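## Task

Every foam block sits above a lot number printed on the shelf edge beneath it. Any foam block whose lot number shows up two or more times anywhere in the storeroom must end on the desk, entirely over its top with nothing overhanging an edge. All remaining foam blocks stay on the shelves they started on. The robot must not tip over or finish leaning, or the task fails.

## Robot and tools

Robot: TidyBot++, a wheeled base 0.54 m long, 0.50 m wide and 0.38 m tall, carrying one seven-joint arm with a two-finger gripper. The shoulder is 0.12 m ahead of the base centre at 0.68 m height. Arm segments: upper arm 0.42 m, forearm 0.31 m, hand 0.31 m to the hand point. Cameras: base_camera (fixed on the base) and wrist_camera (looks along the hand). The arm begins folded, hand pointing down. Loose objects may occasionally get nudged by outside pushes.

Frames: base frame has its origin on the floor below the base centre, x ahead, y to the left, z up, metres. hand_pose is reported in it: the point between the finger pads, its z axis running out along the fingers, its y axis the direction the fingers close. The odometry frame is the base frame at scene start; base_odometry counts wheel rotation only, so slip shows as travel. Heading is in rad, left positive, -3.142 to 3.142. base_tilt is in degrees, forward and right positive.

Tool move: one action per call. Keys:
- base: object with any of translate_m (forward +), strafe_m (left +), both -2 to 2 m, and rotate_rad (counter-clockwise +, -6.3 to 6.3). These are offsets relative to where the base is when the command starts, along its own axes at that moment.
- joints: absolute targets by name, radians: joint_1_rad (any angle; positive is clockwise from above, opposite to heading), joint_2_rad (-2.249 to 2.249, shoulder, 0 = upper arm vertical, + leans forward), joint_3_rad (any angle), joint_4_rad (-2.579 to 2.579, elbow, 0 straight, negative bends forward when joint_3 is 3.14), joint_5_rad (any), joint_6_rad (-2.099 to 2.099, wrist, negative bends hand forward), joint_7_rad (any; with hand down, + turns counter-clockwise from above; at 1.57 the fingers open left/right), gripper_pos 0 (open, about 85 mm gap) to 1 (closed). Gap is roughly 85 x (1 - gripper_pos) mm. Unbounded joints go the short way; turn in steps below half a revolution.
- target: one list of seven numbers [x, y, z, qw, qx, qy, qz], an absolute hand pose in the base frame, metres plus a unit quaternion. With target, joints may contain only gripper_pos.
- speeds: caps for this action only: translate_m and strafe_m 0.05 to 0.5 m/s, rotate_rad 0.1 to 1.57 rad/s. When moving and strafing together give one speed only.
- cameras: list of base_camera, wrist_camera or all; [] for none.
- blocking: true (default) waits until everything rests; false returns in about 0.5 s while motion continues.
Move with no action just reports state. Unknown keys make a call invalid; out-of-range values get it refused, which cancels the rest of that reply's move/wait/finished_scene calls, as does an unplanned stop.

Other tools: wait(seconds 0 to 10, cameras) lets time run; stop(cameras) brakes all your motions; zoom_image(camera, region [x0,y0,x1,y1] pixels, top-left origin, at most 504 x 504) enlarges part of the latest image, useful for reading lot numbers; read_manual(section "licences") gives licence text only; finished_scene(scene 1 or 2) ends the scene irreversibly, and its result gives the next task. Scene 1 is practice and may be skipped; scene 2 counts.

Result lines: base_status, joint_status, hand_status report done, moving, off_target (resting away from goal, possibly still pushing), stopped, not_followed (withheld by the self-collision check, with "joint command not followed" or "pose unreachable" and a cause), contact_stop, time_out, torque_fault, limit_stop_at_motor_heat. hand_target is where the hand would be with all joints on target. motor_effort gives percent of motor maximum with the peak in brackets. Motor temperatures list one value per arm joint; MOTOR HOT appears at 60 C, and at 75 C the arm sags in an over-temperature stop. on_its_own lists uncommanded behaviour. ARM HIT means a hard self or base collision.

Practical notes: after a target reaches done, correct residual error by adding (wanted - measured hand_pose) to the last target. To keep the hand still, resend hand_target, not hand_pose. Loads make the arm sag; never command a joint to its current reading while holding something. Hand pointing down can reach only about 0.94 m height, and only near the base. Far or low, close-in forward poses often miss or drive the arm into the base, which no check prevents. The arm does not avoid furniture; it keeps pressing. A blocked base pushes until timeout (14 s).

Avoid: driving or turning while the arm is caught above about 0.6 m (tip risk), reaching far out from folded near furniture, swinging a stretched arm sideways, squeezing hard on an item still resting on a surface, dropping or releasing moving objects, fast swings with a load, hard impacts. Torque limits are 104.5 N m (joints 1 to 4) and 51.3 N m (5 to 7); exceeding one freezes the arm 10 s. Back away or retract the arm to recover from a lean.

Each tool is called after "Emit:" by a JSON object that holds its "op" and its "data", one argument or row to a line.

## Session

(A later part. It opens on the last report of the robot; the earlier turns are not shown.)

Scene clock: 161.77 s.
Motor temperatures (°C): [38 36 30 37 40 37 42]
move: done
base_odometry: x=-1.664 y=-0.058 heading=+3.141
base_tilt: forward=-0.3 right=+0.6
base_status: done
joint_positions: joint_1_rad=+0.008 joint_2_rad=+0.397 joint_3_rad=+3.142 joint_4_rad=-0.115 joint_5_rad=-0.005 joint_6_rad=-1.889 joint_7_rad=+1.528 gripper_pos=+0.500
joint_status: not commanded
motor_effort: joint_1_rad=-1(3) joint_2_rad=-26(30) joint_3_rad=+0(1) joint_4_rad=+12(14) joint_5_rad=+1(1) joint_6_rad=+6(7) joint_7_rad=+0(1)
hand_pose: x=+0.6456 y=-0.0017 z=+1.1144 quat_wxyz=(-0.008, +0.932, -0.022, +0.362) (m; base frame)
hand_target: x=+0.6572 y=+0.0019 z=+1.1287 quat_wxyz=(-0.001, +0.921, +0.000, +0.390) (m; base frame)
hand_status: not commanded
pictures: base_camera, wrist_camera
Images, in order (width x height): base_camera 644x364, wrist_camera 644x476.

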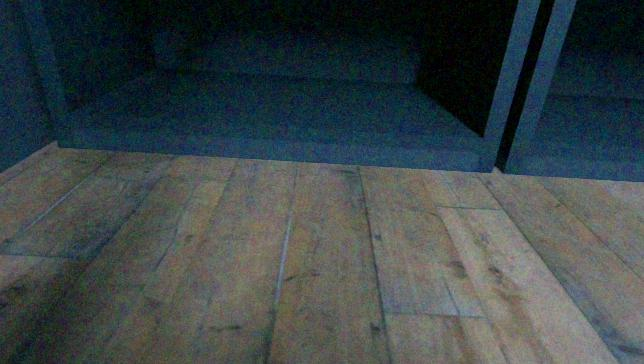

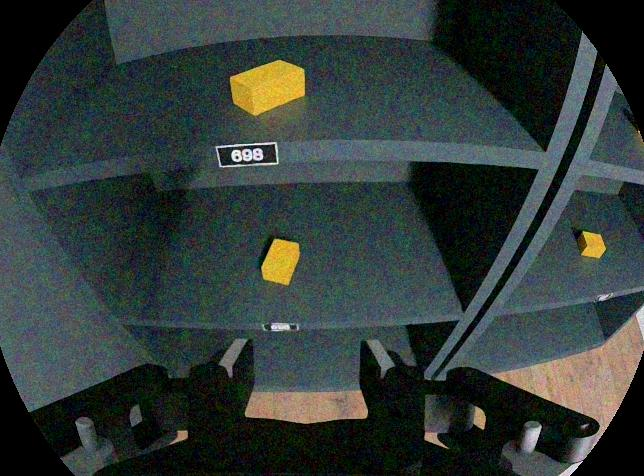

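Emit:
{"op": "move", "data": {
  "base": {"strafe_m":0.063,"translate_m":0.2}
}}

Scene clock: 163.83 s.
Motor temperatures (°C): [38 36 30 37 40 37 42]
move: done
base_odometry: x=-1.864 y=-0.121 heading=-3.142
base_tilt: forward=-0.3 right=+0.6
base_status: done
joint_positions: joint_1_rad=+0.008 joint_2_rad=+0.397 joint_3_rad=+3.142 joint_4_rad=-0.114 joint_5_rad=-0.005 joint_6_rad=-1.887 joint_7_rad=+1.528 gripper_pos=+0.500
joint_status: not commanded
motor_effort: joint_1_rad=+0(4) joint_2_rad=-26(30) joint_3_rad=+0(1) joint_4_rad=+13(14) joint_5_rad=+1(1) joint_6_rad=+7(7) joint_7_rad=+0(1)
hand_pose: x=+0.6459 y=-0.0015 z=+1.1152 quat_wxyz=(-0.008, +0.931, -0.022, +0.363) (m; base frame)
hand_target: x=+0.6572 y=+0.0019 z=+1.1287 quat_wxyz=(-0.001, +0.921, +0.000, +0.390) (m; base frame)
hand_status: not commanded
pictures: base_camera, wrist_camera
Images, in order (width x height): base_camera 644x364, wrist_camera 644x476.

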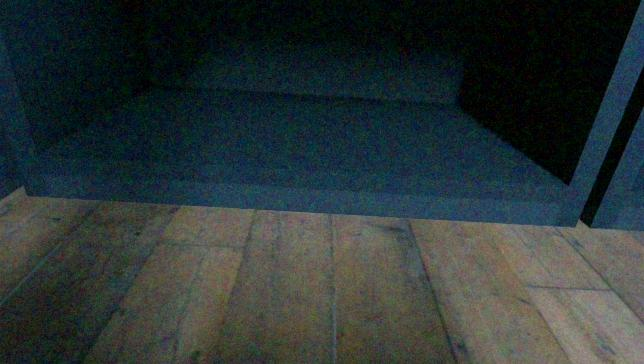

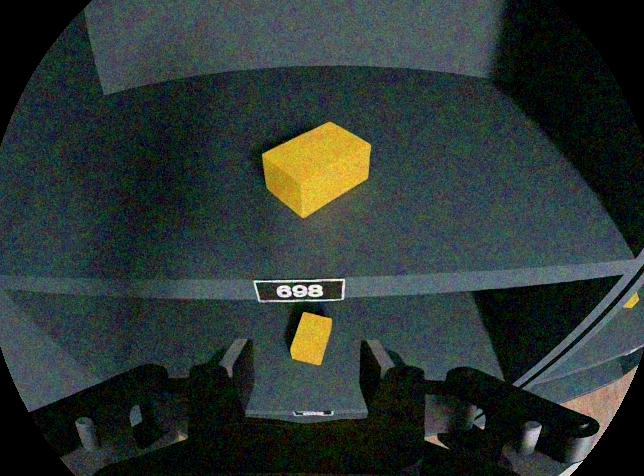

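Emit:
{"op": "move", "data": {
  "joints": {"joint_1_rad":-0.7,"joint_2_rad":0.34,"joint_4_rad":-0.16,"joint_6_rad":-2.08,"joint_7_rad":0.0,"gripper_pos":0}
}}

Emit:
{"op": "move", "data": {
  "base": {"strafe_m":-0.288,"translate_m":0.44},
  "speeds": {"translate_m":0.25}
}}

Scene clock: 167.03 s.
Motor temperatures (°C): [38 36 30 37 40 37 42]
move: done
base_odometry: x=-1.864 y=-0.121 heading=-3.142
base_tilt: forward=-0.3 right=+0.6
base_status: not commanded
joint_positions: joint_1_rad=-0.683 joint_2_rad=+0.347 joint_3_rad=+3.142 joint_4_rad=-0.131 joint_5_rad=-0.005 joint_6_rad=-2.029 joint_7_rad=+0.045 gripper_pos=+0.000
joint_status: all done
motor_effort: joint_1_rad=-1(3) joint_2_rad=-23(27) joint_3_rad=+0(1) joint_4_rad=+12(13) joint_5_rad=+1(1) joint_6_rad=+5(7) joint_7_rad=+0(1)
hand_pose: x=+0.4836 y=+0.3002 z=+1.1056 quat_wxyz=(-0.279, +0.868, -0.387, +0.139) (m; base frame)
hand_target: x=+0.4672 y=+0.2957 z=+1.0909 quat_wxyz=(-0.251, +0.871, -0.405, +0.116) (m; base frame)
hand_status: not commanded
pictures: base_camera, wrist_camera
Images, in order (width x height): base_camera 644x364, wrist_camera 644x476.

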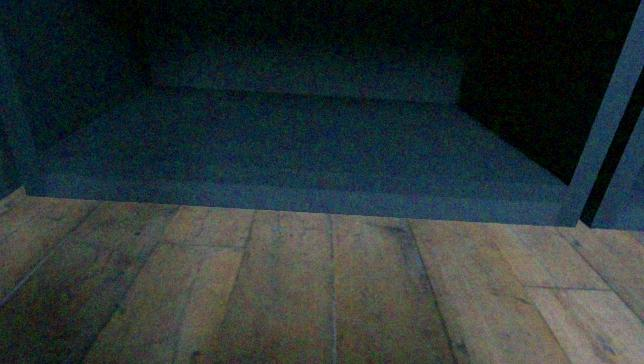

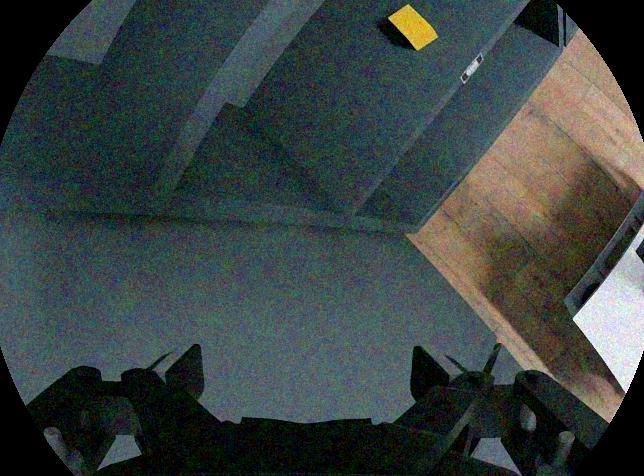

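Scene clock: 169.93 s.
Motor temperatures (°C): [38 36 30 37 40 37 42]
move: done
base_odometry: x=-2.304 y=+0.167 heading=-3.141
base_tilt: forward=-0.3 right=+0.6
base_status: done
joint_positions: joint_1_rad=-0.691 joint_2_rad=+0.342 joint_3_rad=+3.142 joint_4_rad=-0.133 joint_5_rad=-0.005 joint_6_rad=-2.031 joint_7_rad=+0.043 gripper_pos=+0.000
joint_status: not commanded
motor_effort: joint_1_rad=-1(3) joint_2_rad=-23(25) joint_3_rad=+0(1) joint_4_rad=+11(12) joint_5_rad=+1(1) joint_6_rad=+5(6) joint_7_rad=+0(1)
hand_pose: x=+0.4792 y=+0.3013 z=+1.1072 quat_wxyz=(-0.280, +0.869, -0.385, +0.138) (m; base frame)
hand_target: x=+0.4672 y=+0.2957 z=+1.0909 quat_wxyz=(-0.251, +0.871, -0.405, +0.116) (m; base frame)
hand_status: not commanded
pictures: base_camera, wrist_camera
Images, in order (width x height): base_camera 644x364, wrist_camera 644x476.

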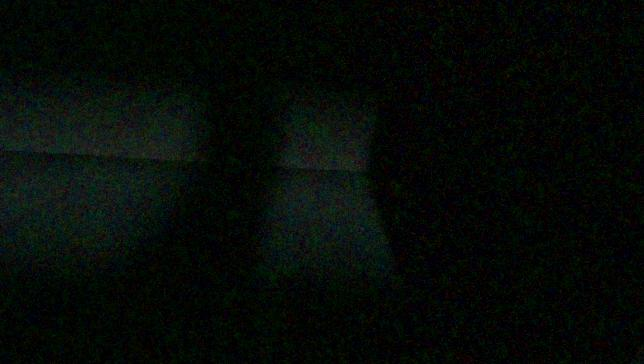

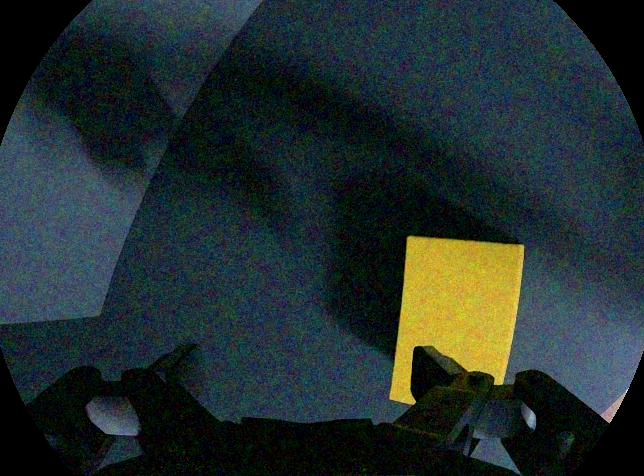

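Emit:
{"op": "move", "data": {
  "base": {"strafe_m":-0.014},
  "cameras": []
}}

Emit:
{"op": "move", "data": {
  "joints": {"joint_2_rad":0.12,"joint_4_rad":-0.82,"joint_6_rad":-1.72}
}}

Scene clock: 170.90 s.
Motor temperatures (°C): [38 36 30 37 40 37 42]
move: done
base_odometry: x=-2.304 y=+0.181 heading=-3.141
base_tilt: forward=-0.3 right=+0.6
base_status: done
joint_positions: joint_1_rad=-0.692 joint_2_rad=+0.336 joint_3_rad=+3.142 joint_4_rad=-0.135 joint_5_rad=-0.005 joint_6_rad=-2.033 joint_7_rad=+0.043 gripper_pos=+0.000
joint_status: not commanded
motor_effort: joint_1_rad=-1(2) joint_2_rad=-23(28) joint_3_rad=+0(1) joint_4_rad=+11(12) joint_5_rad=+1(2) joint_6_rad=+5(6) joint_7_rad=+0(0)
hand_pose: x=+0.4766 y=+0.2999 z=+1.1092 quat_wxyz=(-0.282, +0.868, -0.384, +0.138) (m; base frame)
hand_target: x=+0.4672 y=+0.2957 z=+1.0909 quat_wxyz=(-0.251, +0.871, -0.405, +0.116) (m; base frame)
hand_status: not commanded
pictures: none
No camera images: "cameras" was empty.

Scene clock: 173.10 s.
Motor temperatures (°C): [38 36 30 37 40 37 42]
move: done
base_odometry: x=-2.304 y=+0.181 heading=-3.141
base_tilt: forward=-0.3 right=+0.6
base_status: not commanded
joint_positions: joint_1_rad=-0.692 joint_2_rad=+0.103 joint_3_rad=+3.142 joint_4_rad=-0.785 joint_5_rad=-0.005 joint_6_rad=-1.774 joint_7_rad=+0.042 gripper_pos=+0.000
joint_status: all done
motor_effort: joint_1_rad=+0(2) joint_2_rad=-14(24) joint_3_rad=+0(1) joint_4_rad=+13(17) joint_5_rad=+0(1) joint_6_rad=+4(7) joint_7_rad=+0(1)
hand_pose: x=+0.4488 y=+0.2770 z=+1.0225 quat_wxyz=(-0.214, +0.888, -0.394, +0.104) (m; base frame)
hand_target: x=+0.4607 y=+0.2904 z=+1.0091 quat_wxyz=(-0.216, +0.881, -0.409, +0.100) (m; base frame)
hand_status: not commanded
pictures: base_camera, wrist_camera
Images, in order (width x height): base_camera 644x364, wrist_camera 644x476.

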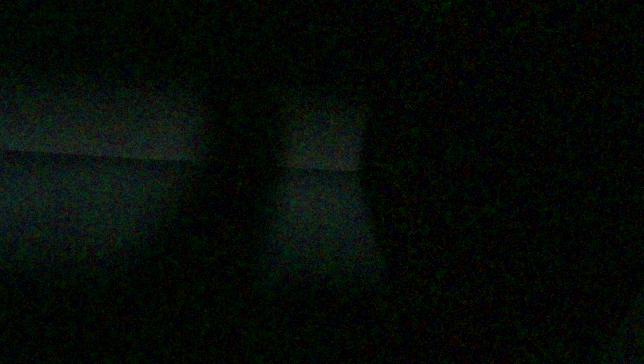

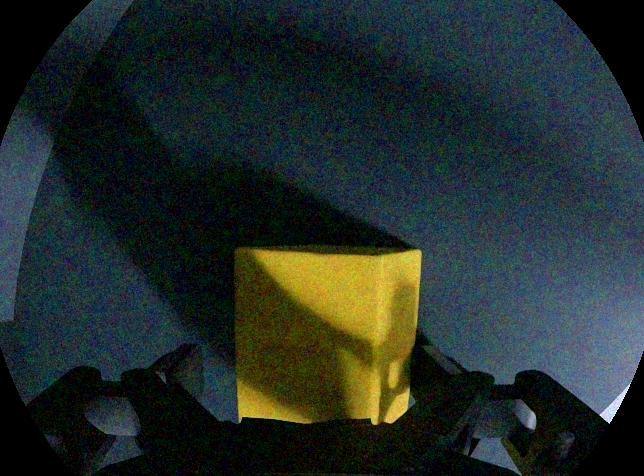

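Same geometry as the first. Close and lift.

Emit:
{"op": "move", "data": {
  "joints": {"gripper_pos":0.4},
  "cameras": []
}}

Emit:
{"op": "move", "data": {
  "joints": {"gripper_pos":0.62}
}}

Emit:
{"op": "move", "data": {
  "joints": {"joint_2_rad":0.1,"joint_4_rad":-0.6,"joint_6_rad":-1.9}
}}

Scene clock: 174.07 s.
Motor temperatures (°C): [38 36 30 37 40 37 42]
move: done
base_odometry: x=-2.304 y=+0.181 heading=-3.141
base_tilt: forward=-0.3 right=+0.6
base_status: not commanded
joint_positions: joint_1_rad=-0.692 joint_2_rad=+0.080 joint_3_rad=+3.142 joint_4_rad=-0.786 joint_5_rad=-0.005 joint_6_rad=-1.771 joint_7_rad=+0.042 gripper_pos=+0.395
joint_status: all done
motor_effort: joint_1_rad=+0(1) joint_2_rad=-11(17) joint_3_rad=+0(0) joint_4_rad=+11(14) joint_5_rad=+1(1) joint_6_rad=+5(5) joint_7_rad=+0(1)
hand_pose: x=+0.4435 y=+0.2726 z=+1.0322 quat_wxyz=(-0.224, +0.885, -0.393, +0.109) (m; base frame)
hand_target: x=+0.4607 y=+0.2904 z=+1.0091 quat_wxyz=(-0.216, +0.881, -0.409, +0.100) (m; base frame)
hand_status: not commanded
pictures: none
No camera images: "cameras" was empty.

Scene clock: 174.70 s.
Motor temperatures (°C): [38 36 30 37 40 37 42]
move: off_target
base_odometry: x=-2.304 y=+0.181 heading=-3.141
base_tilt: forward=-0.4 right=+0.6
base_status: not commanded
joint_positions: joint_1_rad=-0.692 joint_2_rad=+0.074 joint_3_rad=+3.142 joint_4_rad=-0.786 joint_5_rad=-0.005 joint_6_rad=-1.769 joint_7_rad=+0.042 gripper_pos=+0.486
joint_status: gripper_pos off_target (ended at +0.486, target +0.620)
motor_effort: joint_1_rad=-1(1) joint_2_rad=-9(14) joint_3_rad=+0(0) joint_4_rad=+9(13) joint_5_rad=+0(1) joint_6_rad=+4(5) joint_7_rad=+0(0)
hand_pose: x=+0.4422 y=+0.2715 z=+1.0353 quat_wxyz=(-0.228, +0.884, -0.392, +0.111) (m; base frame)
hand_target: x=+0.4607 y=+0.2904 z=+1.0091 quat_wxyz=(-0.216, +0.881, -0.409, +0.100) (m; base frame)
hand_status: not commanded
pictures: base_camera, wrist_camera
Images, in order (width x height): base_camera 644x364, wrist_camera 644x476.

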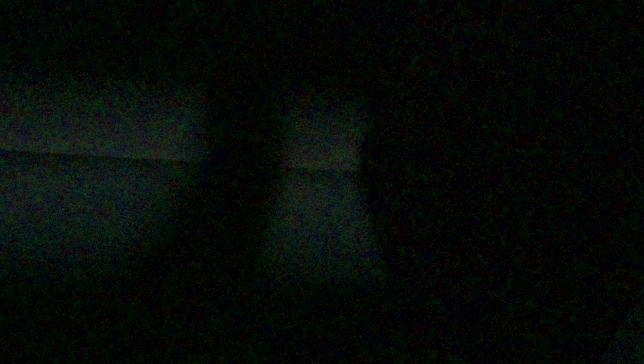

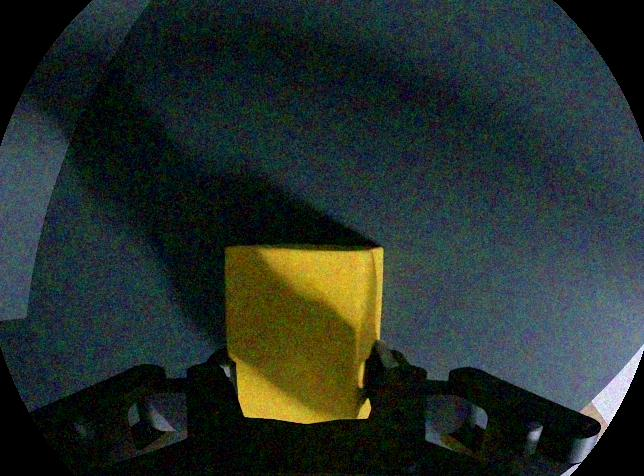

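Scene clock: 175.93 s.
Motor temperatures (°C): [38 36 30 37 40 37 42]
move: done
base_odometry: x=-2.304 y=+0.181 heading=-3.141
base_tilt: forward=-0.3 right=+0.6
base_status: not commanded
joint_positions: joint_1_rad=-0.692 joint_2_rad=+0.096 joint_3_rad=+3.142 joint_4_rad=-0.615 joint_5_rad=-0.005 joint_6_rad=-1.852 joint_7_rad=+0.042 gripper_pos=+0.486
joint_status: all done
motor_effort: joint_1_rad=+0(1) joint_2_rad=-17(23) joint_3_rad=+0(0) joint_4_rad=+14(17) joint_5_rad=+1(1) joint_6_rad=+5(6) joint_7_rad=+0(1)
hand_pose: x=+0.4372 y=+0.2673 z=+1.0783 quat_wxyz=(-0.257, +0.876, -0.388, +0.125) (m; base frame)
hand_target: x=+0.4275 y=+0.2624 z=+1.0742 quat_wxyz=(-0.243, +0.874, -0.406, +0.113) (m; base frame)
hand_status: not commanded
pictures: base_camera, wrist_camera
Images, in order (width x height): base_camera 644x364, wrist_camera 644x476.

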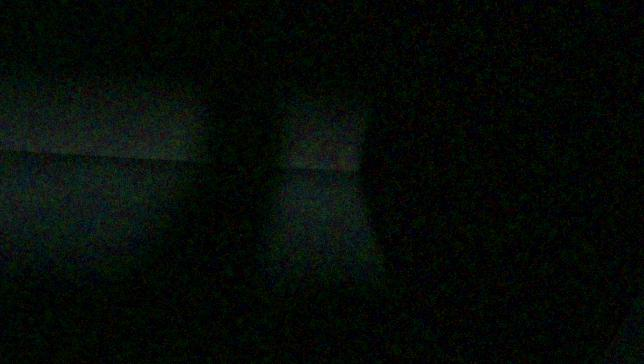

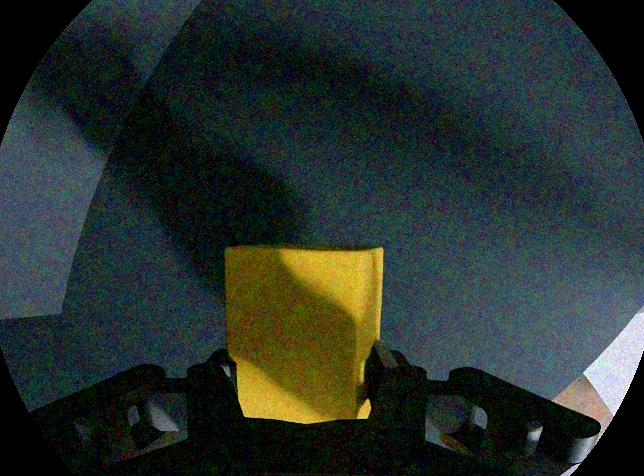

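Emit:
{"op": "move", "data": {
  "base": {"translate_m":-0.6},
  "cameras": []
}}

Emit:
{"op": "move", "data": {
  "base": {"translate_m":-1.544,"strafe_m":0.17},
  "joints": {"joint_1_rad":1.57,"joint_2_rad":0.3,"joint_4_rad":-0.417,"joint_6_rad":-2.09,"joint_7_rad":1.57},
  "cameras": []
}}

Emit:
{"op": "move", "data": {
  "joints": {"joint_2_rad":0.6},
  "base": {"strafe_m":-0.42}
}}

Scene clock: 179.80 s.
Motor temperatures (°C): [38 36 30 37 40 37 42]
move: done
base_odometry: x=-1.704 y=+0.182 heading=-3.141
base_tilt: forward=-0.3 right=+0.6
base_status: done
joint_positions: joint_1_rad=-0.692 joint_2_rad=+0.096 joint_3_rad=+3.142 joint_4_rad=-0.615 joint_5_rad=-0.005 joint_6_rad=-1.854 joint_7_rad=+0.042 gripper_pos=+0.486
joint_status: not commanded
motor_effort: joint_1_rad=-1(1) joint_2_rad=-17(21) joint_3_rad=+0(1) joint_4_rad=+15(15) joint_5_rad=+1(1) joint_6_rad=+5(6) joint_7_rad=+0(1)
hand_pose: x=+0.4368 y=+0.2670 z=+1.0780 quat_wxyz=(-0.256, +0.876, -0.388, +0.125) (m; base frame)
hand_target: x=+0.4275 y=+0.2624 z=+1.0742 quat_wxyz=(-0.243, +0.874, -0.406, +0.113) (m; base frame)
hand_status: not commanded
pictures: none
No camera images: "cameras" was empty.

Scene clock: 184.27 s.
Motor temperatures (°C): [38 36 30 37 40 37 42]
move: done
base_odometry: x=-0.160 y=+0.013 heading=-3.141
base_tilt: forward=-0.4 right=+0.6
base_status: done
joint_positions: joint_1_rad=+1.559 joint_2_rad=+0.273 joint_3_rad=+3.142 joint_4_rad=-0.436 joint_5_rad=-0.005 joint_6_rad=-2.040 joint_7_rad=+1.527 gripper_pos=+0.486
joint_status: all done
motor_effort: joint_1_rad=+0(3) joint_2_rad=-23(25) joint_3_rad=+0(1) joint_4_rad=+13(16) joint_5_rad=+1(1) joint_6_rad=+4(6) joint_7_rad=-1(1)
hand_pose: x=+0.1266 y=-0.4372 z=+1.0379 quat_wxyz=(+0.133, +0.683, -0.704, +0.143) (m; base frame)
hand_target: x=+0.1212 y=-0.4331 z=+1.0267 quat_wxyz=(+0.117, +0.698, -0.697, +0.118) (m; base frame)
hand_status: not commanded
pictures: none
No camera images: "cameras" was empty.

Scene clock: 186.50 s.
Motor temperatures (°C): [38 36 30 37 40 37 42]
move: done
base_odometry: x=-0.160 y=+0.433 heading=+3.141
base_tilt: forward=-0.4 right=+0.6
base_status: done
joint_positions: joint_1_rad=+1.560 joint_2_rad=+0.597 joint_3_rad=+3.142 joint_4_rad=-0.425 joint_5_rad=-0.005 joint_6_rad=-2.046 joint_7_rad=+1.527 gripper_pos=+0.486
joint_status: all done
motor_effort: joint_1_rad=-1(1) joint_2_rad=-35(41) joint_3_rad=+0(1) joint_4_rad=+15(17) joint_5_rad=+0(1) joint_6_rad=+1(5) joint_7_rad=+0(1)
hand_pose: x=+0.1275 y=-0.5275 z=+0.8831 quat_wxyz=(+0.024, +0.696, -0.717, +0.028) (m; base frame)
hand_target: x=+0.1213 y=-0.5157 z=+0.8833 quat_wxyz=(+0.012, +0.707, -0.707, +0.013) (m; base frame)
hand_status: not commanded
pictures: base_camera, wrist_camera
Images, in order (width x height): base_camera 644x364, wrist_camera 644x476.

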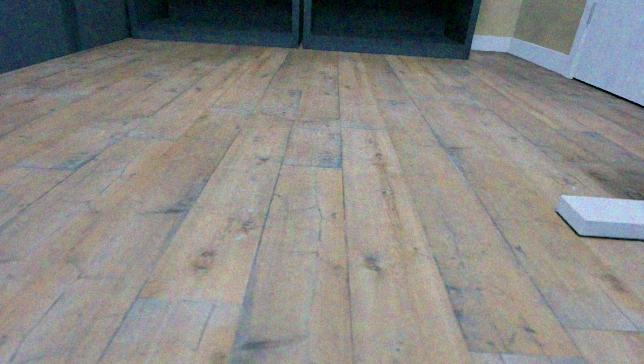

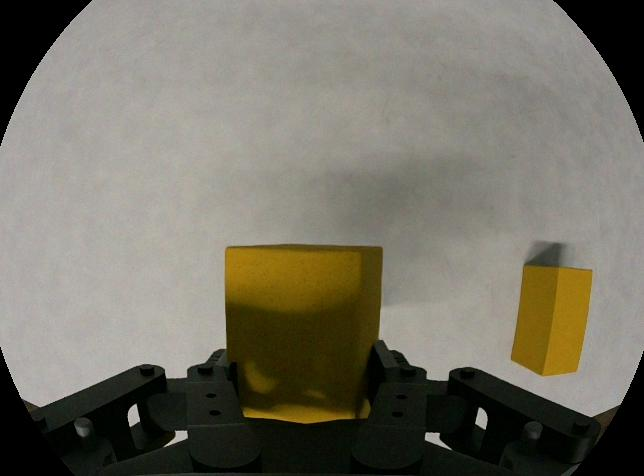

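Emit:
{"op": "move", "data": {
  "joints": {"joint_2_rad":0.61,"joint_4_rad":-0.76,"joint_6_rad":-1.77},
  "cameras": []
}}

Emit:
{"op": "move", "data": {
  "joints": {"joint_2_rad":0.62,"joint_4_rad":-0.83,"joint_6_rad":-1.70},
  "cameras": []
}}

Emit:
{"op": "move", "data": {
  "joints": {"joint_2_rad":0.623,"joint_4_rad":-0.855,"joint_6_rad":-1.675},
  "cameras": ["wrist_camera"]
}}

Emit:
{"op": "move", "data": {
  "joints": {"joint_2_rad":0.627,"joint_4_rad":-0.88,"joint_6_rad":-1.65},
  "cameras": ["wrist_camera"]
}}

Scene clock: 188.20 s.
Motor temperatures (°C): [38 36 30 37 40 37 42]
move: done
base_odometry: x=-0.160 y=+0.433 heading=+3.141
base_tilt: forward=-0.3 right=+0.6
base_status: not commanded
joint_positions: joint_1_rad=+1.560 joint_2_rad=+0.597 joint_3_rad=+3.142 joint_4_rad=-0.732 joint_5_rad=-0.005 joint_6_rad=-1.824 joint_7_rad=+1.527 gripper_pos=+0.486
joint_status: all done
motor_effort: joint_1_rad=+0(1) joint_2_rad=-36(38) joint_3_rad=+0(1) joint_4_rad=+17(18) joint_5_rad=+1(1) joint_6_rad=+1(2) joint_7_rad=+0(1)
hand_pose: x=+0.1277 y=-0.5379 z=+0.7940 quat_wxyz=(-0.006, +0.696, -0.718, -0.003) (m; base frame)
hand_target: x=+0.1214 y=-0.5496 z=+0.7781 quat_wxyz=(+0.000, +0.708, -0.707, +0.001) (m; base frame)
hand_status: not commanded
pictures: none
No camera images: "cameras" was empty.

Scene clock: 189.03 s.
Motor temperatures (°C): [38 36 30 37 40 37 42]
move: done
base_odometry: x=-0.160 y=+0.433 heading=+3.141
base_tilt: forward=-0.3 right=+0.6
base_status: not commanded
joint_positions: joint_1_rad=+1.560 joint_2_rad=+0.601 joint_3_rad=+3.142 joint_4_rad=-0.804 joint_5_rad=-0.005 joint_6_rad=-1.752 joint_7_rad=+1.527 gripper_pos=+0.486
joint_status: all done
motor_effort: joint_1_rad=+0(1) joint_2_rad=-36(39) joint_3_rad=+0(0) joint_4_rad=+17(19) joint_5_rad=+0(1) joint_6_rad=+0(1) joint_7_rad=+0(1)
hand_pose: x=+0.1278 y=-0.5429 z=+0.7691 quat_wxyz=(-0.007, +0.696, -0.718, -0.005) (m; base frame)
hand_target: x=+0.1214 y=-0.5539 z=+0.7509 quat_wxyz=(-0.003, +0.708, -0.707, -0.003) (m; base frame)
hand_status: not commanded
pictures: none
No camera images: "cameras" was empty.

Scene clock: 189.73 s.
Motor temperatures (°C): [38 36 30 37 40 37 42]
move: done
base_odometry: x=-0.160 y=+0.433 heading=+3.141
base_tilt: forward=-0.4 right=+0.6
base_status: not commanded
joint_positions: joint_1_rad=+1.560 joint_2_rad=+0.595 joint_3_rad=+3.142 joint_4_rad=-0.822 joint_5_rad=-0.005 joint_6_rad=-1.732 joint_7_rad=+1.527 gripper_pos=+0.488
joint_status: all done
motor_effort: joint_1_rad=-1(1) joint_2_rad=-33(37) joint_3_rad=+0(1) joint_4_rad=+16(17) joint_5_rad=+1(1) joint_6_rad=+2(3) joint_7_rad=+0(1)
hand_pose: x=+0.1278 y=-0.5440 z=+0.7670 quat_wxyz=(-0.004, +0.696, -0.718, -0.001) (m; base frame)
hand_target: x=+0.1215 y=-0.5550 z=+0.7414 quat_wxyz=(-0.004, +0.708, -0.707, -0.004) (m; base frame)
hand_status: not commanded
pictures: wrist_camera
Images, in order (width x height): wrist_camera 644x476.

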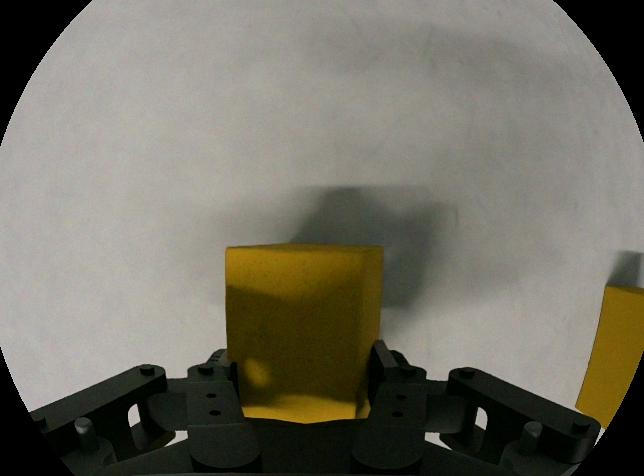

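Scene clock: 190.33 s.
Motor temperatures (°C): [38 36 30 37 40 37 42]
move: off_target
base_odometry: x=-0.160 y=+0.433 heading=+3.141
base_tilt: forward=-0.4 right=+0.6
base_status: not commanded
joint_positions: joint_1_rad=+1.560 joint_2_rad=+0.586 joint_3_rad=+3.142 joint_4_rad=-0.840 joint_5_rad=-0.005 joint_6_rad=-1.716 joint_7_rad=+1.527 gripper_pos=+0.488
joint_status: joint_2_rad off_target (ended at +0.586, target +0.627); joint_4_rad off_target (ended at -0.840, target -0.880); the others done
motor_effort: joint_1_rad=-1(1) joint_2_rad=-30(32) joint_3_rad=-1(1) joint_4_rad=+15(16) joint_5_rad=+0(1) joint_6_rad=+3(3) joint_7_rad=+0(1)
hand_pose: x=+0.1278 y=-0.5438 z=+0.7664 quat_wxyz=(-0.002, +0.696, -0.718, +0.001) (m; base frame)
hand_target: x=+0.1215 y=-0.5558 z=+0.7313 quat_wxyz=(-0.006, +0.708, -0.707, -0.005) (m; base frame)
hand_status: not commanded
pictures: wrist_camera
Images, in order (width x height): wrist_camera 644x476.

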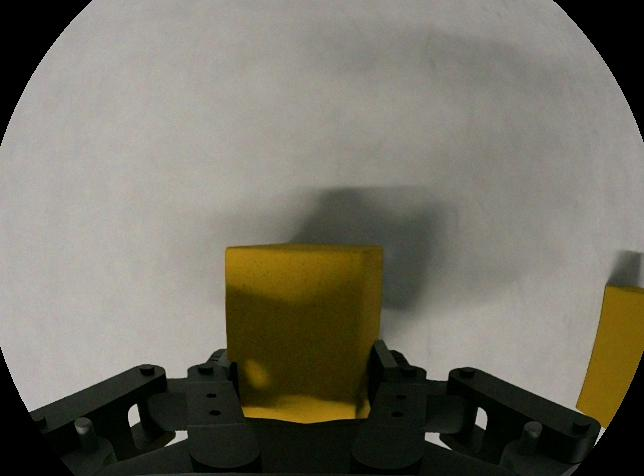

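Emit:
{"op": "move", "data": {
  "joints": {"joint_2_rad":0.622,"joint_4_rad":-0.84,"joint_6_rad":-1.69},
  "cameras": []
}}

Emit:
{"op": "move", "data": {
  "joints": {"gripper_pos":0.1},
  "cameras": []
}}

Emit:
{"op": "move", "data": {
  "joints": {"joint_2_rad":0.45,"joint_4_rad":-0.4,"joint_6_rad":-2.0},
  "cameras": ["wrist_camera"]
}}

Emit:
{"op": "move", "data": {
  "base": {"strafe_m":0.5},
  "cameras": []
}}

Emit:
{"op": "move", "data": {
  "base": {"translate_m":1.65},
  "joints": {"joint_1_rad":0,"joint_2_rad":-0.6,"joint_4_rad":-2.35,"joint_6_rad":-0.5}
}}

Scene clock: 191.33 s.
Motor temperatures (°C): [38 36 30 37 40 37 42]
move: done
base_odometry: x=-0.160 y=+0.433 heading=+3.141
base_tilt: forward=-0.3 right=+0.6
base_status: not commanded
joint_positions: joint_1_rad=+1.560 joint_2_rad=+0.588 joint_3_rad=+3.142 joint_4_rad=-0.836 joint_5_rad=-0.005 joint_6_rad=-1.716 joint_7_rad=+1.527 gripper_pos=+0.494
joint_status: all done
motor_effort: joint_1_rad=-1(1) joint_2_rad=-29(35) joint_3_rad=+0(1) joint_4_rad=+15(17) joint_5_rad=+0(0) joint_6_rad=+3(3) joint_7_rad=+0(1)
hand_pose: x=+0.1278 y=-0.5449 z=+0.7668 quat_wxyz=(-0.001, +0.696, -0.718, +0.002) (m; base frame)
hand_target: x=+0.1214 y=-0.5544 z=+0.7466 quat_wxyz=(-0.004, +0.708, -0.707, -0.003) (m; base frame)
hand_status: not commanded
pictures: none
No camera images: "cameras" was empty.

Scene clock: 192.17 s.
Motor temperatures (°C): [38 36 30 37 40 37 42]
move: done
base_odometry: x=-0.160 y=+0.433 heading=+3.141
base_tilt: forward=-0.4 right=+0.6
base_status: not commanded
joint_positions: joint_1_rad=+1.561 joint_2_rad=+0.596 joint_3_rad=+3.142 joint_4_rad=-0.836 joint_5_rad=-0.005 joint_6_rad=-1.716 joint_7_rad=+1.527 gripper_pos=+0.100
joint_status: all done
motor_effort: joint_1_rad=+0(3) joint_2_rad=-36(38) joint_3_rad=-1(2) joint_4_rad=+17(18) joint_5_rad=+1(2) joint_6_rad=+1(3) joint_7_rad=+0(1)
hand_pose: x=+0.1273 y=-0.5456 z=+0.7622 quat_wxyz=(-0.004, +0.695, -0.719, -0.001) (m; base frame)
hand_target: x=+0.1214 y=-0.5544 z=+0.7466 quat_wxyz=(-0.004, +0.708, -0.707, -0.003) (m; base frame)
hand_status: not commanded
pictures: none
No camera images: "cameras" was empty.

Scene clock: 193.77 s.
Motor temperatures (°C): [38 36 30 37 40 37 42]
move: done
base_odometry: x=-0.160 y=+0.433 heading=+3.141
base_tilt: forward=-0.3 right=+0.6
base_status: not commanded
joint_positions: joint_1_rad=+1.561 joint_2_rad=+0.435 joint_3_rad=+3.142 joint_4_rad=-0.412 joint_5_rad=-0.005 joint_6_rad=-1.948 joint_7_rad=+1.527 gripper_pos=+0.100
joint_status: all done
motor_effort: joint_1_rad=+0(1) joint_2_rad=-30(40) joint_3_rad=+0(1) joint_4_rad=+15(19) joint_5_rad=+1(1) joint_6_rad=+3(4) joint_7_rad=+0(1)
hand_pose: x=+0.1269 y=-0.5186 z=+0.9786 quat_wxyz=(+0.117, +0.686, -0.707, +0.126) (m; base frame)
hand_target: x=+0.1213 y=-0.5087 z=+0.9700 quat_wxyz=(+0.102, +0.700, -0.699, +0.103) (m; base frame)
hand_status: not commanded
pictures: wrist_camera
Images, in order (width x height): wrist_camera 644x476.

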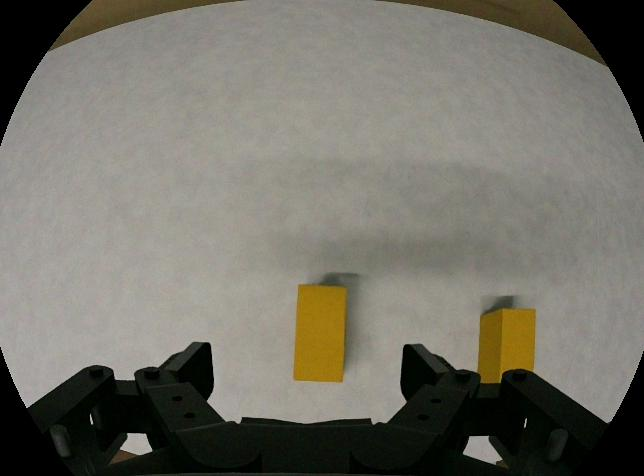

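Scene clock: 196.27 s.
Motor temperatures (°C): [38 36 30 37 40 37 42]
move: done
base_odometry: x=-0.160 y=-0.067 heading=-3.141
base_tilt: forward=-0.4 right=+0.6
base_status: done
joint_positions: joint_1_rad=+1.563 joint_2_rad=+0.431 joint_3_rad=+3.142 joint_4_rad=-0.412 joint_5_rad=-0.005 joint_6_rad=-1.956 joint_7_rad=+1.527 gripper_pos=+0.100
joint_status: not commanded
motor_effort: joint_1_rad=+0(3) joint_2_rad=-30(33) joint_3_rad=+0(1) joint_4_rad=+14(16) joint_5_rad=+0(2) joint_6_rad=+3(4) joint_7_rad=+0(1)
hand_pose: x=+0.1255 y=-0.5150 z=+0.9801 quat_wxyz=(+0.116, +0.685, -0.708, +0.125) (m; base frame)
hand_target: x=+0.1213 y=-0.5087 z=+0.9700 quat_wxyz=(+0.102, +0.700, -0.699, +0.103) (m; base frame)
hand_status: not commanded
pictures: none
No camera images: "cameras" was empty.

Scene clock: 200.93 s.
Motor temperatures (°C): [38 36 30 37 40 37 42]
move: done
base_odometry: x=-1.810 y=-0.068 heading=-3.141
base_tilt: forward=-0.3 right=+0.6
base_status: done
joint_positions: joint_1_rad=+0.019 joint_2_rad=-0.586 joint_3_rad=+3.142 joint_4_rad=-2.320 joint_5_rad=-0.005 joint_6_rad=-0.552 joint_7_rad=+1.527 gripper_pos=+0.100
joint_status: all done
motor_effort: joint_1_rad=-1(4) joint_2_rad=+0(30) joint_3_rad=+1(2) joint_4_rad=+20(22) joint_5_rad=+0(1) joint_6_rad=+7(8) joint_7_rad=+0(1)
hand_pose: x=+0.4314 y=-0.0039 z=+0.7772 quat_wxyz=(-0.007, +0.909, -0.030, +0.415) (m; base frame)
hand_target: x=+0.4329 y=+0.0018 z=+0.7775 quat_wxyz=(+0.000, +0.902, +0.000, +0.431) (m; base frame)
hand_status: not commanded
pictures: base_camera, wrist_camera
Images, in order (width x height): base_camera 644x364, wrist_camera 644x476.

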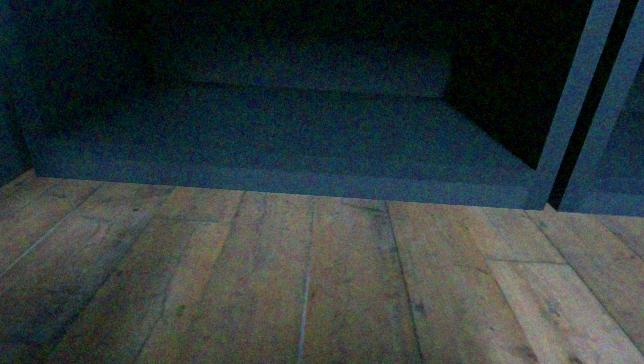

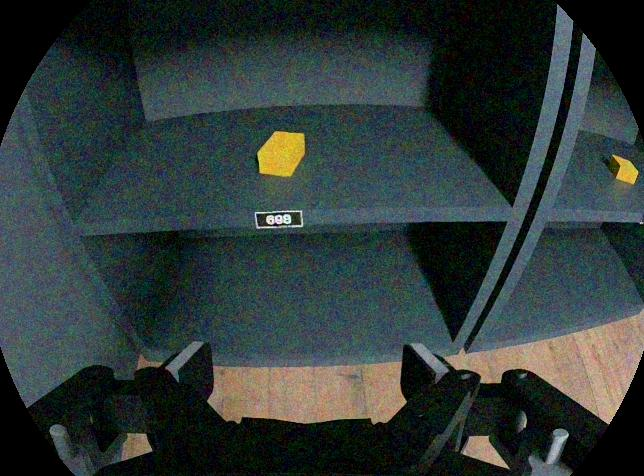

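Emit:
{"op": "zoom_image", "data": {
  "camera": "wrist_camera",
  "region": [240, 110, 330, 190]
}}

Scaled by 5.600.

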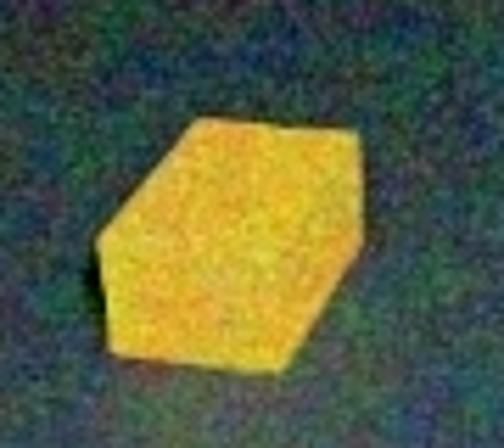

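Emit:
{"op": "move", "data": {
  "joints": {"joint_1_rad":0.21,"joint_2_rad":0.105,"joint_4_rad":-2.23,"joint_6_rad":-0.12,"joint_7_rad":1.57,"gripper_pos":0},
  "base": {"strafe_m":0.16,"translate_m":0.15}
}}

Emit:
{"op": "move", "data": {
  "base": {"translate_m":0.24},
  "speeds": {"translate_m":0.2}
}}

Scene clock: 203.87 s.
Motor temperatures (°C): [38 36 30 37 40 37 42]
move: done
base_odometry: x=-1.960 y=-0.228 heading=-3.142
base_tilt: forward=-0.3 right=+0.6
base_status: done
joint_positions: joint_1_rad=+0.191 joint_2_rad=+0.085 joint_3_rad=+3.141 joint_4_rad=-2.248 joint_5_rad=-0.005 joint_6_rad=-0.177 joint_7_rad=+1.527 gripper_pos=+0.000
joint_status: all done
motor_effort: joint_1_rad=+0(2) joint_2_rad=-18(20) joint_3_rad=+0(3) joint_4_rad=+16(22) joint_5_rad=+1(1) joint_6_rad=+5(8) joint_7_rad=+0(1)
hand_pose: x=+0.5583 y=-0.0830 z=+0.6328 quat_wxyz=(+0.022, +0.944, -0.113, +0.310) (m; base frame)
hand_target: x=+0.5775 y=-0.0956 z=+0.6420 quat_wxyz=(+0.035, +0.936, -0.098, +0.335) (m; base frame)
hand_status: not commanded
pictures: base_camera, wrist_camera
Images, in order (width x height): base_camera 644x364, wrist_camera 644x476.

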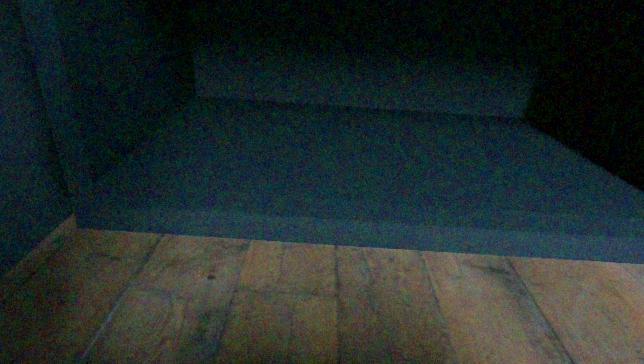

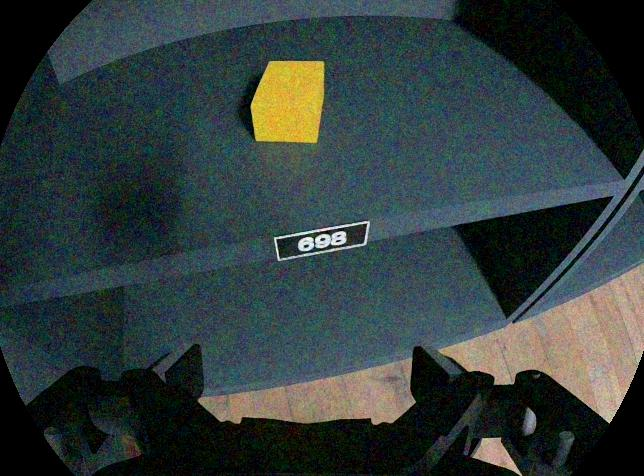

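Scene clock: 205.83 s.
Motor temperatures (°C): [38 36 30 37 40 37 42]
move: done
base_odometry: x=-2.200 y=-0.228 heading=-3.141
base_tilt: forward=-0.3 right=+0.6
base_status: done
joint_positions: joint_1_rad=+0.192 joint_2_rad=+0.089 joint_3_rad=+3.141 joint_4_rad=-2.242 joint_5_rad=-0.005 joint_6_rad=-0.171 joint_7_rad=+1.527 gripper_pos=+0.000
joint_status: not commanded
motor_effort: joint_1_rad=-1(2) joint_2_rad=-19(20) joint_3_rad=+0(1) joint_4_rad=+15(17) joint_5_rad=+1(1) joint_6_rad=+5(7) joint_7_rad=+0(1)
hand_pose: x=+0.5621 y=-0.0844 z=+0.6348 quat_wxyz=(+0.022, +0.942, -0.113, +0.314) (m; base frame)
hand_target: x=+0.5775 y=-0.0956 z=+0.6420 quat_wxyz=(+0.035, +0.936, -0.098, +0.335) (m; base frame)
hand_status: not commanded
pictures: base_camera, wrist_camera
Images, in order (width x height): base_camera 644x364, wrist_camera 644x476.

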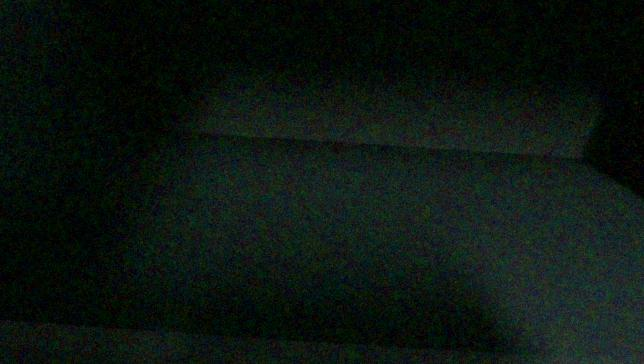

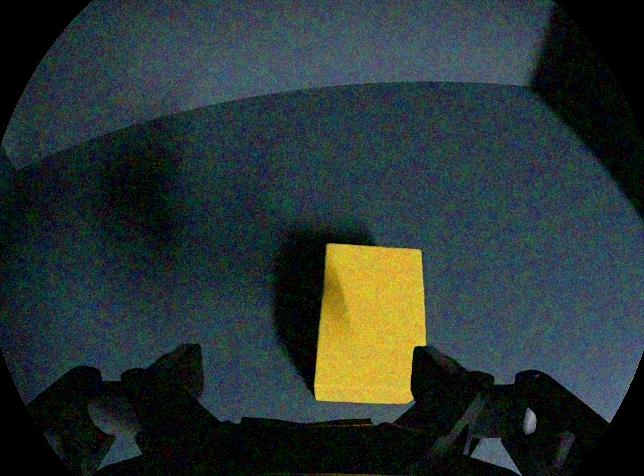

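Emit:
{"op": "move", "data": {
  "base": {"strafe_m":-0.028,"translate_m":0.05},
  "cameras": []
}}

Emit:
{"op": "move", "data": {
  "joints": {"joint_2_rad":0.29,"joint_4_rad":-2.33,"joint_6_rad":0.2}
}}

Scene clock: 207.10 s.
Motor temperatures (°C): [38 36 30 37 40 37 42]
move: done
base_odometry: x=-2.250 y=-0.200 heading=-3.141
base_tilt: forward=-0.3 right=+0.6
base_status: done
joint_positions: joint_1_rad=+0.194 joint_2_rad=+0.094 joint_3_rad=+3.141 joint_4_rad=-2.237 joint_5_rad=-0.005 joint_6_rad=-0.167 joint_7_rad=+1.527 gripper_pos=+0.000
joint_status: not commanded
motor_effort: joint_1_rad=+0(1) joint_2_rad=-18(20) joint_3_rad=+0(2) joint_4_rad=+15(17) joint_5_rad=+1(1) joint_6_rad=+5(7) joint_7_rad=+0(0)
hand_pose: x=+0.5647 y=-0.0858 z=+0.6349 quat_wxyz=(+0.023, +0.942, -0.114, +0.315) (m; base frame)
hand_target: x=+0.5775 y=-0.0956 z=+0.6420 quat_wxyz=(+0.035, +0.936, -0.098, +0.335) (m; base frame)
hand_status: not commanded
pictures: none
No camera images: "cameras" was empty.

Scene clock: 208.67 s.
Motor temperatures (°C): [38 36 30 37 40 37 42]
move: done
base_odometry: x=-2.250 y=-0.200 heading=-3.141
base_tilt: forward=-0.3 right=+0.6
base_status: not commanded
joint_positions: joint_1_rad=+0.197 joint_2_rad=+0.260 joint_3_rad=+3.141 joint_4_rad=-2.300 joint_5_rad=-0.005 joint_6_rad=+0.156 joint_7_rad=+1.531 gripper_pos=+0.000
joint_status: all done
motor_effort: joint_1_rad=-1(2) joint_2_rad=-19(24) joint_3_rad=+0(2) joint_4_rad=+12(16) joint_5_rad=+0(1) joint_6_rad=+5(7) joint_7_rad=-1(2)
hand_pose: x=+0.5999 y=-0.0944 z=+0.5952 quat_wxyz=(+0.028, +0.926, -0.112, +0.359) (m; base frame)
hand_target: x=+0.5914 y=-0.0985 z=+0.5788 quat_wxyz=(+0.036, +0.930, -0.098, +0.351) (m; base frame)
hand_status: not commanded
pictures: base_camera, wrist_camera
Images, in order (width x height): base_camera 644x364, wrist_camera 644x476.

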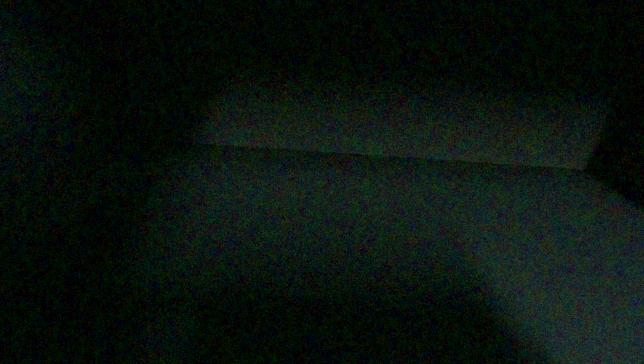

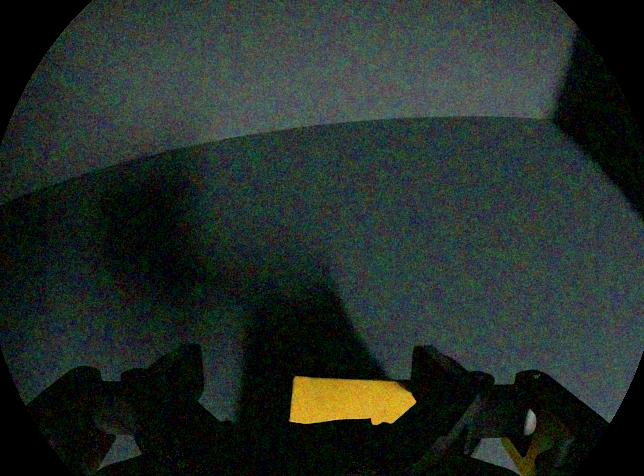

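Emit:
{"op": "move", "data": {
  "joints": {"joint_2_rad":0.11,"joint_4_rad":-2.23,"joint_6_rad":-0.08},
  "cameras": []
}}

Emit:
{"op": "move", "data": {
  "base": {"strafe_m":-0.019,"translate_m":-0.05},
  "cameras": ["wrist_camera"]
}}

Scene clock: 210.33 s.
Motor temperatures (°C): [38 36 30 37 40 37 42]
move: done
base_odometry: x=-2.250 y=-0.200 heading=-3.141
base_tilt: forward=-0.3 right=+0.6
base_status: not commanded
joint_positions: joint_1_rad=+0.197 joint_2_rad=+0.108 joint_3_rad=+3.141 joint_4_rad=-2.242 joint_5_rad=-0.005 joint_6_rad=-0.030 joint_7_rad=+1.531 gripper_pos=+0.000
joint_status: all done
motor_effort: joint_1_rad=-1(1) joint_2_rad=-20(24) joint_3_rad=+0(0) joint_4_rad=+15(16) joint_5_rad=+1(1) joint_6_rad=+6(8) joint_7_rad=-1(1)
hand_pose: x=+0.5940 y=-0.0929 z=+0.6541 quat_wxyz=(+0.028, +0.922, -0.111, +0.371) (m; base frame)
hand_target: x=+0.5866 y=-0.0975 z=+0.6477 quat_wxyz=(+0.037, +0.930, -0.098, +0.351) (m; base frame)
hand_status: not commanded
pictures: none
No camera images: "cameras" was empty.

Scene clock: 211.37 s.
Motor temperatures (°C): [38 36 30 37 40 37 42]
move: done
base_odometry: x=-2.200 y=-0.181 heading=-3.141
base_tilt: forward=-0.3 right=+0.6
base_status: done
joint_positions: joint_1_rad=+0.199 joint_2_rad=+0.106 joint_3_rad=+3.141 joint_4_rad=-2.241 joint_5_rad=-0.005 joint_6_rad=-0.034 joint_7_rad=+1.531 gripper_pos=+0.000
joint_status: not commanded
motor_effort: joint_1_rad=+0(2) joint_2_rad=-19(21) joint_3_rad=+0(1) joint_4_rad=+15(17) joint_5_rad=+1(1) joint_6_rad=+6(7) joint_7_rad=-1(1)
hand_pose: x=+0.5933 y=-0.0940 z=+0.6546 quat_wxyz=(+0.029, +0.922, -0.112, +0.370) (m; base frame)
hand_target: x=+0.5866 y=-0.0975 z=+0.6477 quat_wxyz=(+0.037, +0.930, -0.098, +0.351) (m; base frame)
hand_status: not commanded
pictures: wrist_camera
Images, in order (width x height): wrist_camera 644x476.

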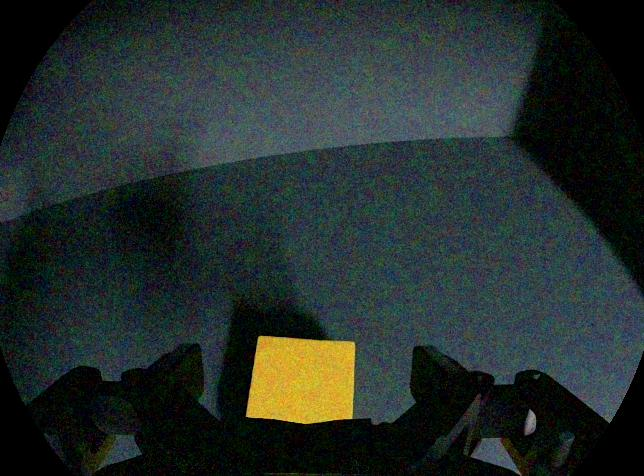

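Emit:
{"op": "move", "data": {
  "base": {"translate_m":0.022},
  "cameras": []
}}

Emit:
{"op": "move", "data": {
  "joints": {"joint_2_rad":0.325,"joint_4_rad":-2.36,"joint_6_rad":0.235},
  "cameras": ["wrist_camera"]
}}

Scene clock: 212.40 s.
Motor temperatures (°C): [38 36 30 37 40 37 42]
move: done
base_odometry: x=-2.222 y=-0.181 heading=-3.141
base_tilt: forward=-0.3 right=+0.6
base_status: done
joint_positions: joint_1_rad=+0.199 joint_2_rad=+0.106 joint_3_rad=+3.141 joint_4_rad=-2.237 joint_5_rad=-0.005 joint_6_rad=-0.036 joint_7_rad=+1.531 gripper_pos=+0.000
joint_status: not commanded
motor_effort: joint_1_rad=-1(2) joint_2_rad=-19(21) joint_3_rad=+0(1) joint_4_rad=+16(17) joint_5_rad=+1(1) joint_6_rad=+6(7) joint_7_rad=+0(1)
hand_pose: x=+0.5944 y=-0.0942 z=+0.6557 quat_wxyz=(+0.029, +0.921, -0.112, +0.371) (m; base frame)
hand_target: x=+0.5866 y=-0.0975 z=+0.6477 quat_wxyz=(+0.037, +0.930, -0.098, +0.351) (m; base frame)
hand_status: not commanded
pictures: none
No camera images: "cameras" was empty.

Scene clock: 213.67 s.
Motor temperatures (°C): [38 36 30 37 40 37 42]
move: done
base_odometry: x=-2.222 y=-0.181 heading=-3.141
base_tilt: forward=-0.3 right=+0.6
base_status: not commanded
joint_positions: joint_1_rad=+0.199 joint_2_rad=+0.309 joint_3_rad=+3.141 joint_4_rad=-2.337 joint_5_rad=-0.005 joint_6_rad=+0.178 joint_7_rad=+1.531 gripper_pos=+0.000
joint_status: all done
motor_effort: joint_1_rad=-1(1) joint_2_rad=-22(25) joint_3_rad=+0(0) joint_4_rad=+11(17) joint_5_rad=+1(1) joint_6_rad=+6(7) joint_7_rad=+0(1)
hand_pose: x=+0.5819 y=-0.0920 z=+0.5631 quat_wxyz=(+0.026, +0.937, -0.114, +0.330) (m; base frame)
hand_target: x=+0.5805 y=-0.0962 z=+0.5586 quat_wxyz=(+0.035, +0.936, -0.098, +0.337) (m; base frame)
hand_status: not commanded
pictures: wrist_camera
Images, in order (width x height): wrist_camera 644x476.

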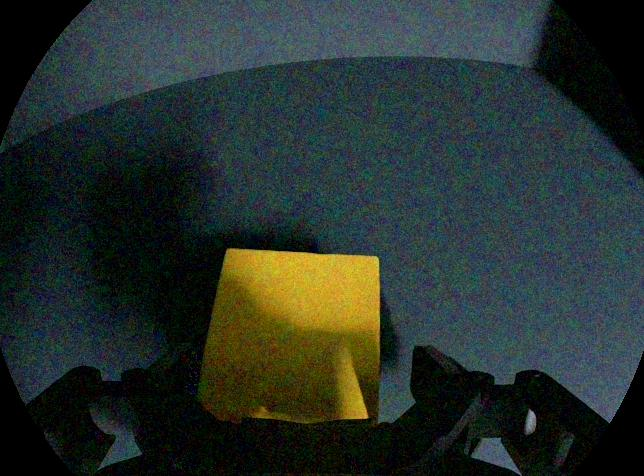

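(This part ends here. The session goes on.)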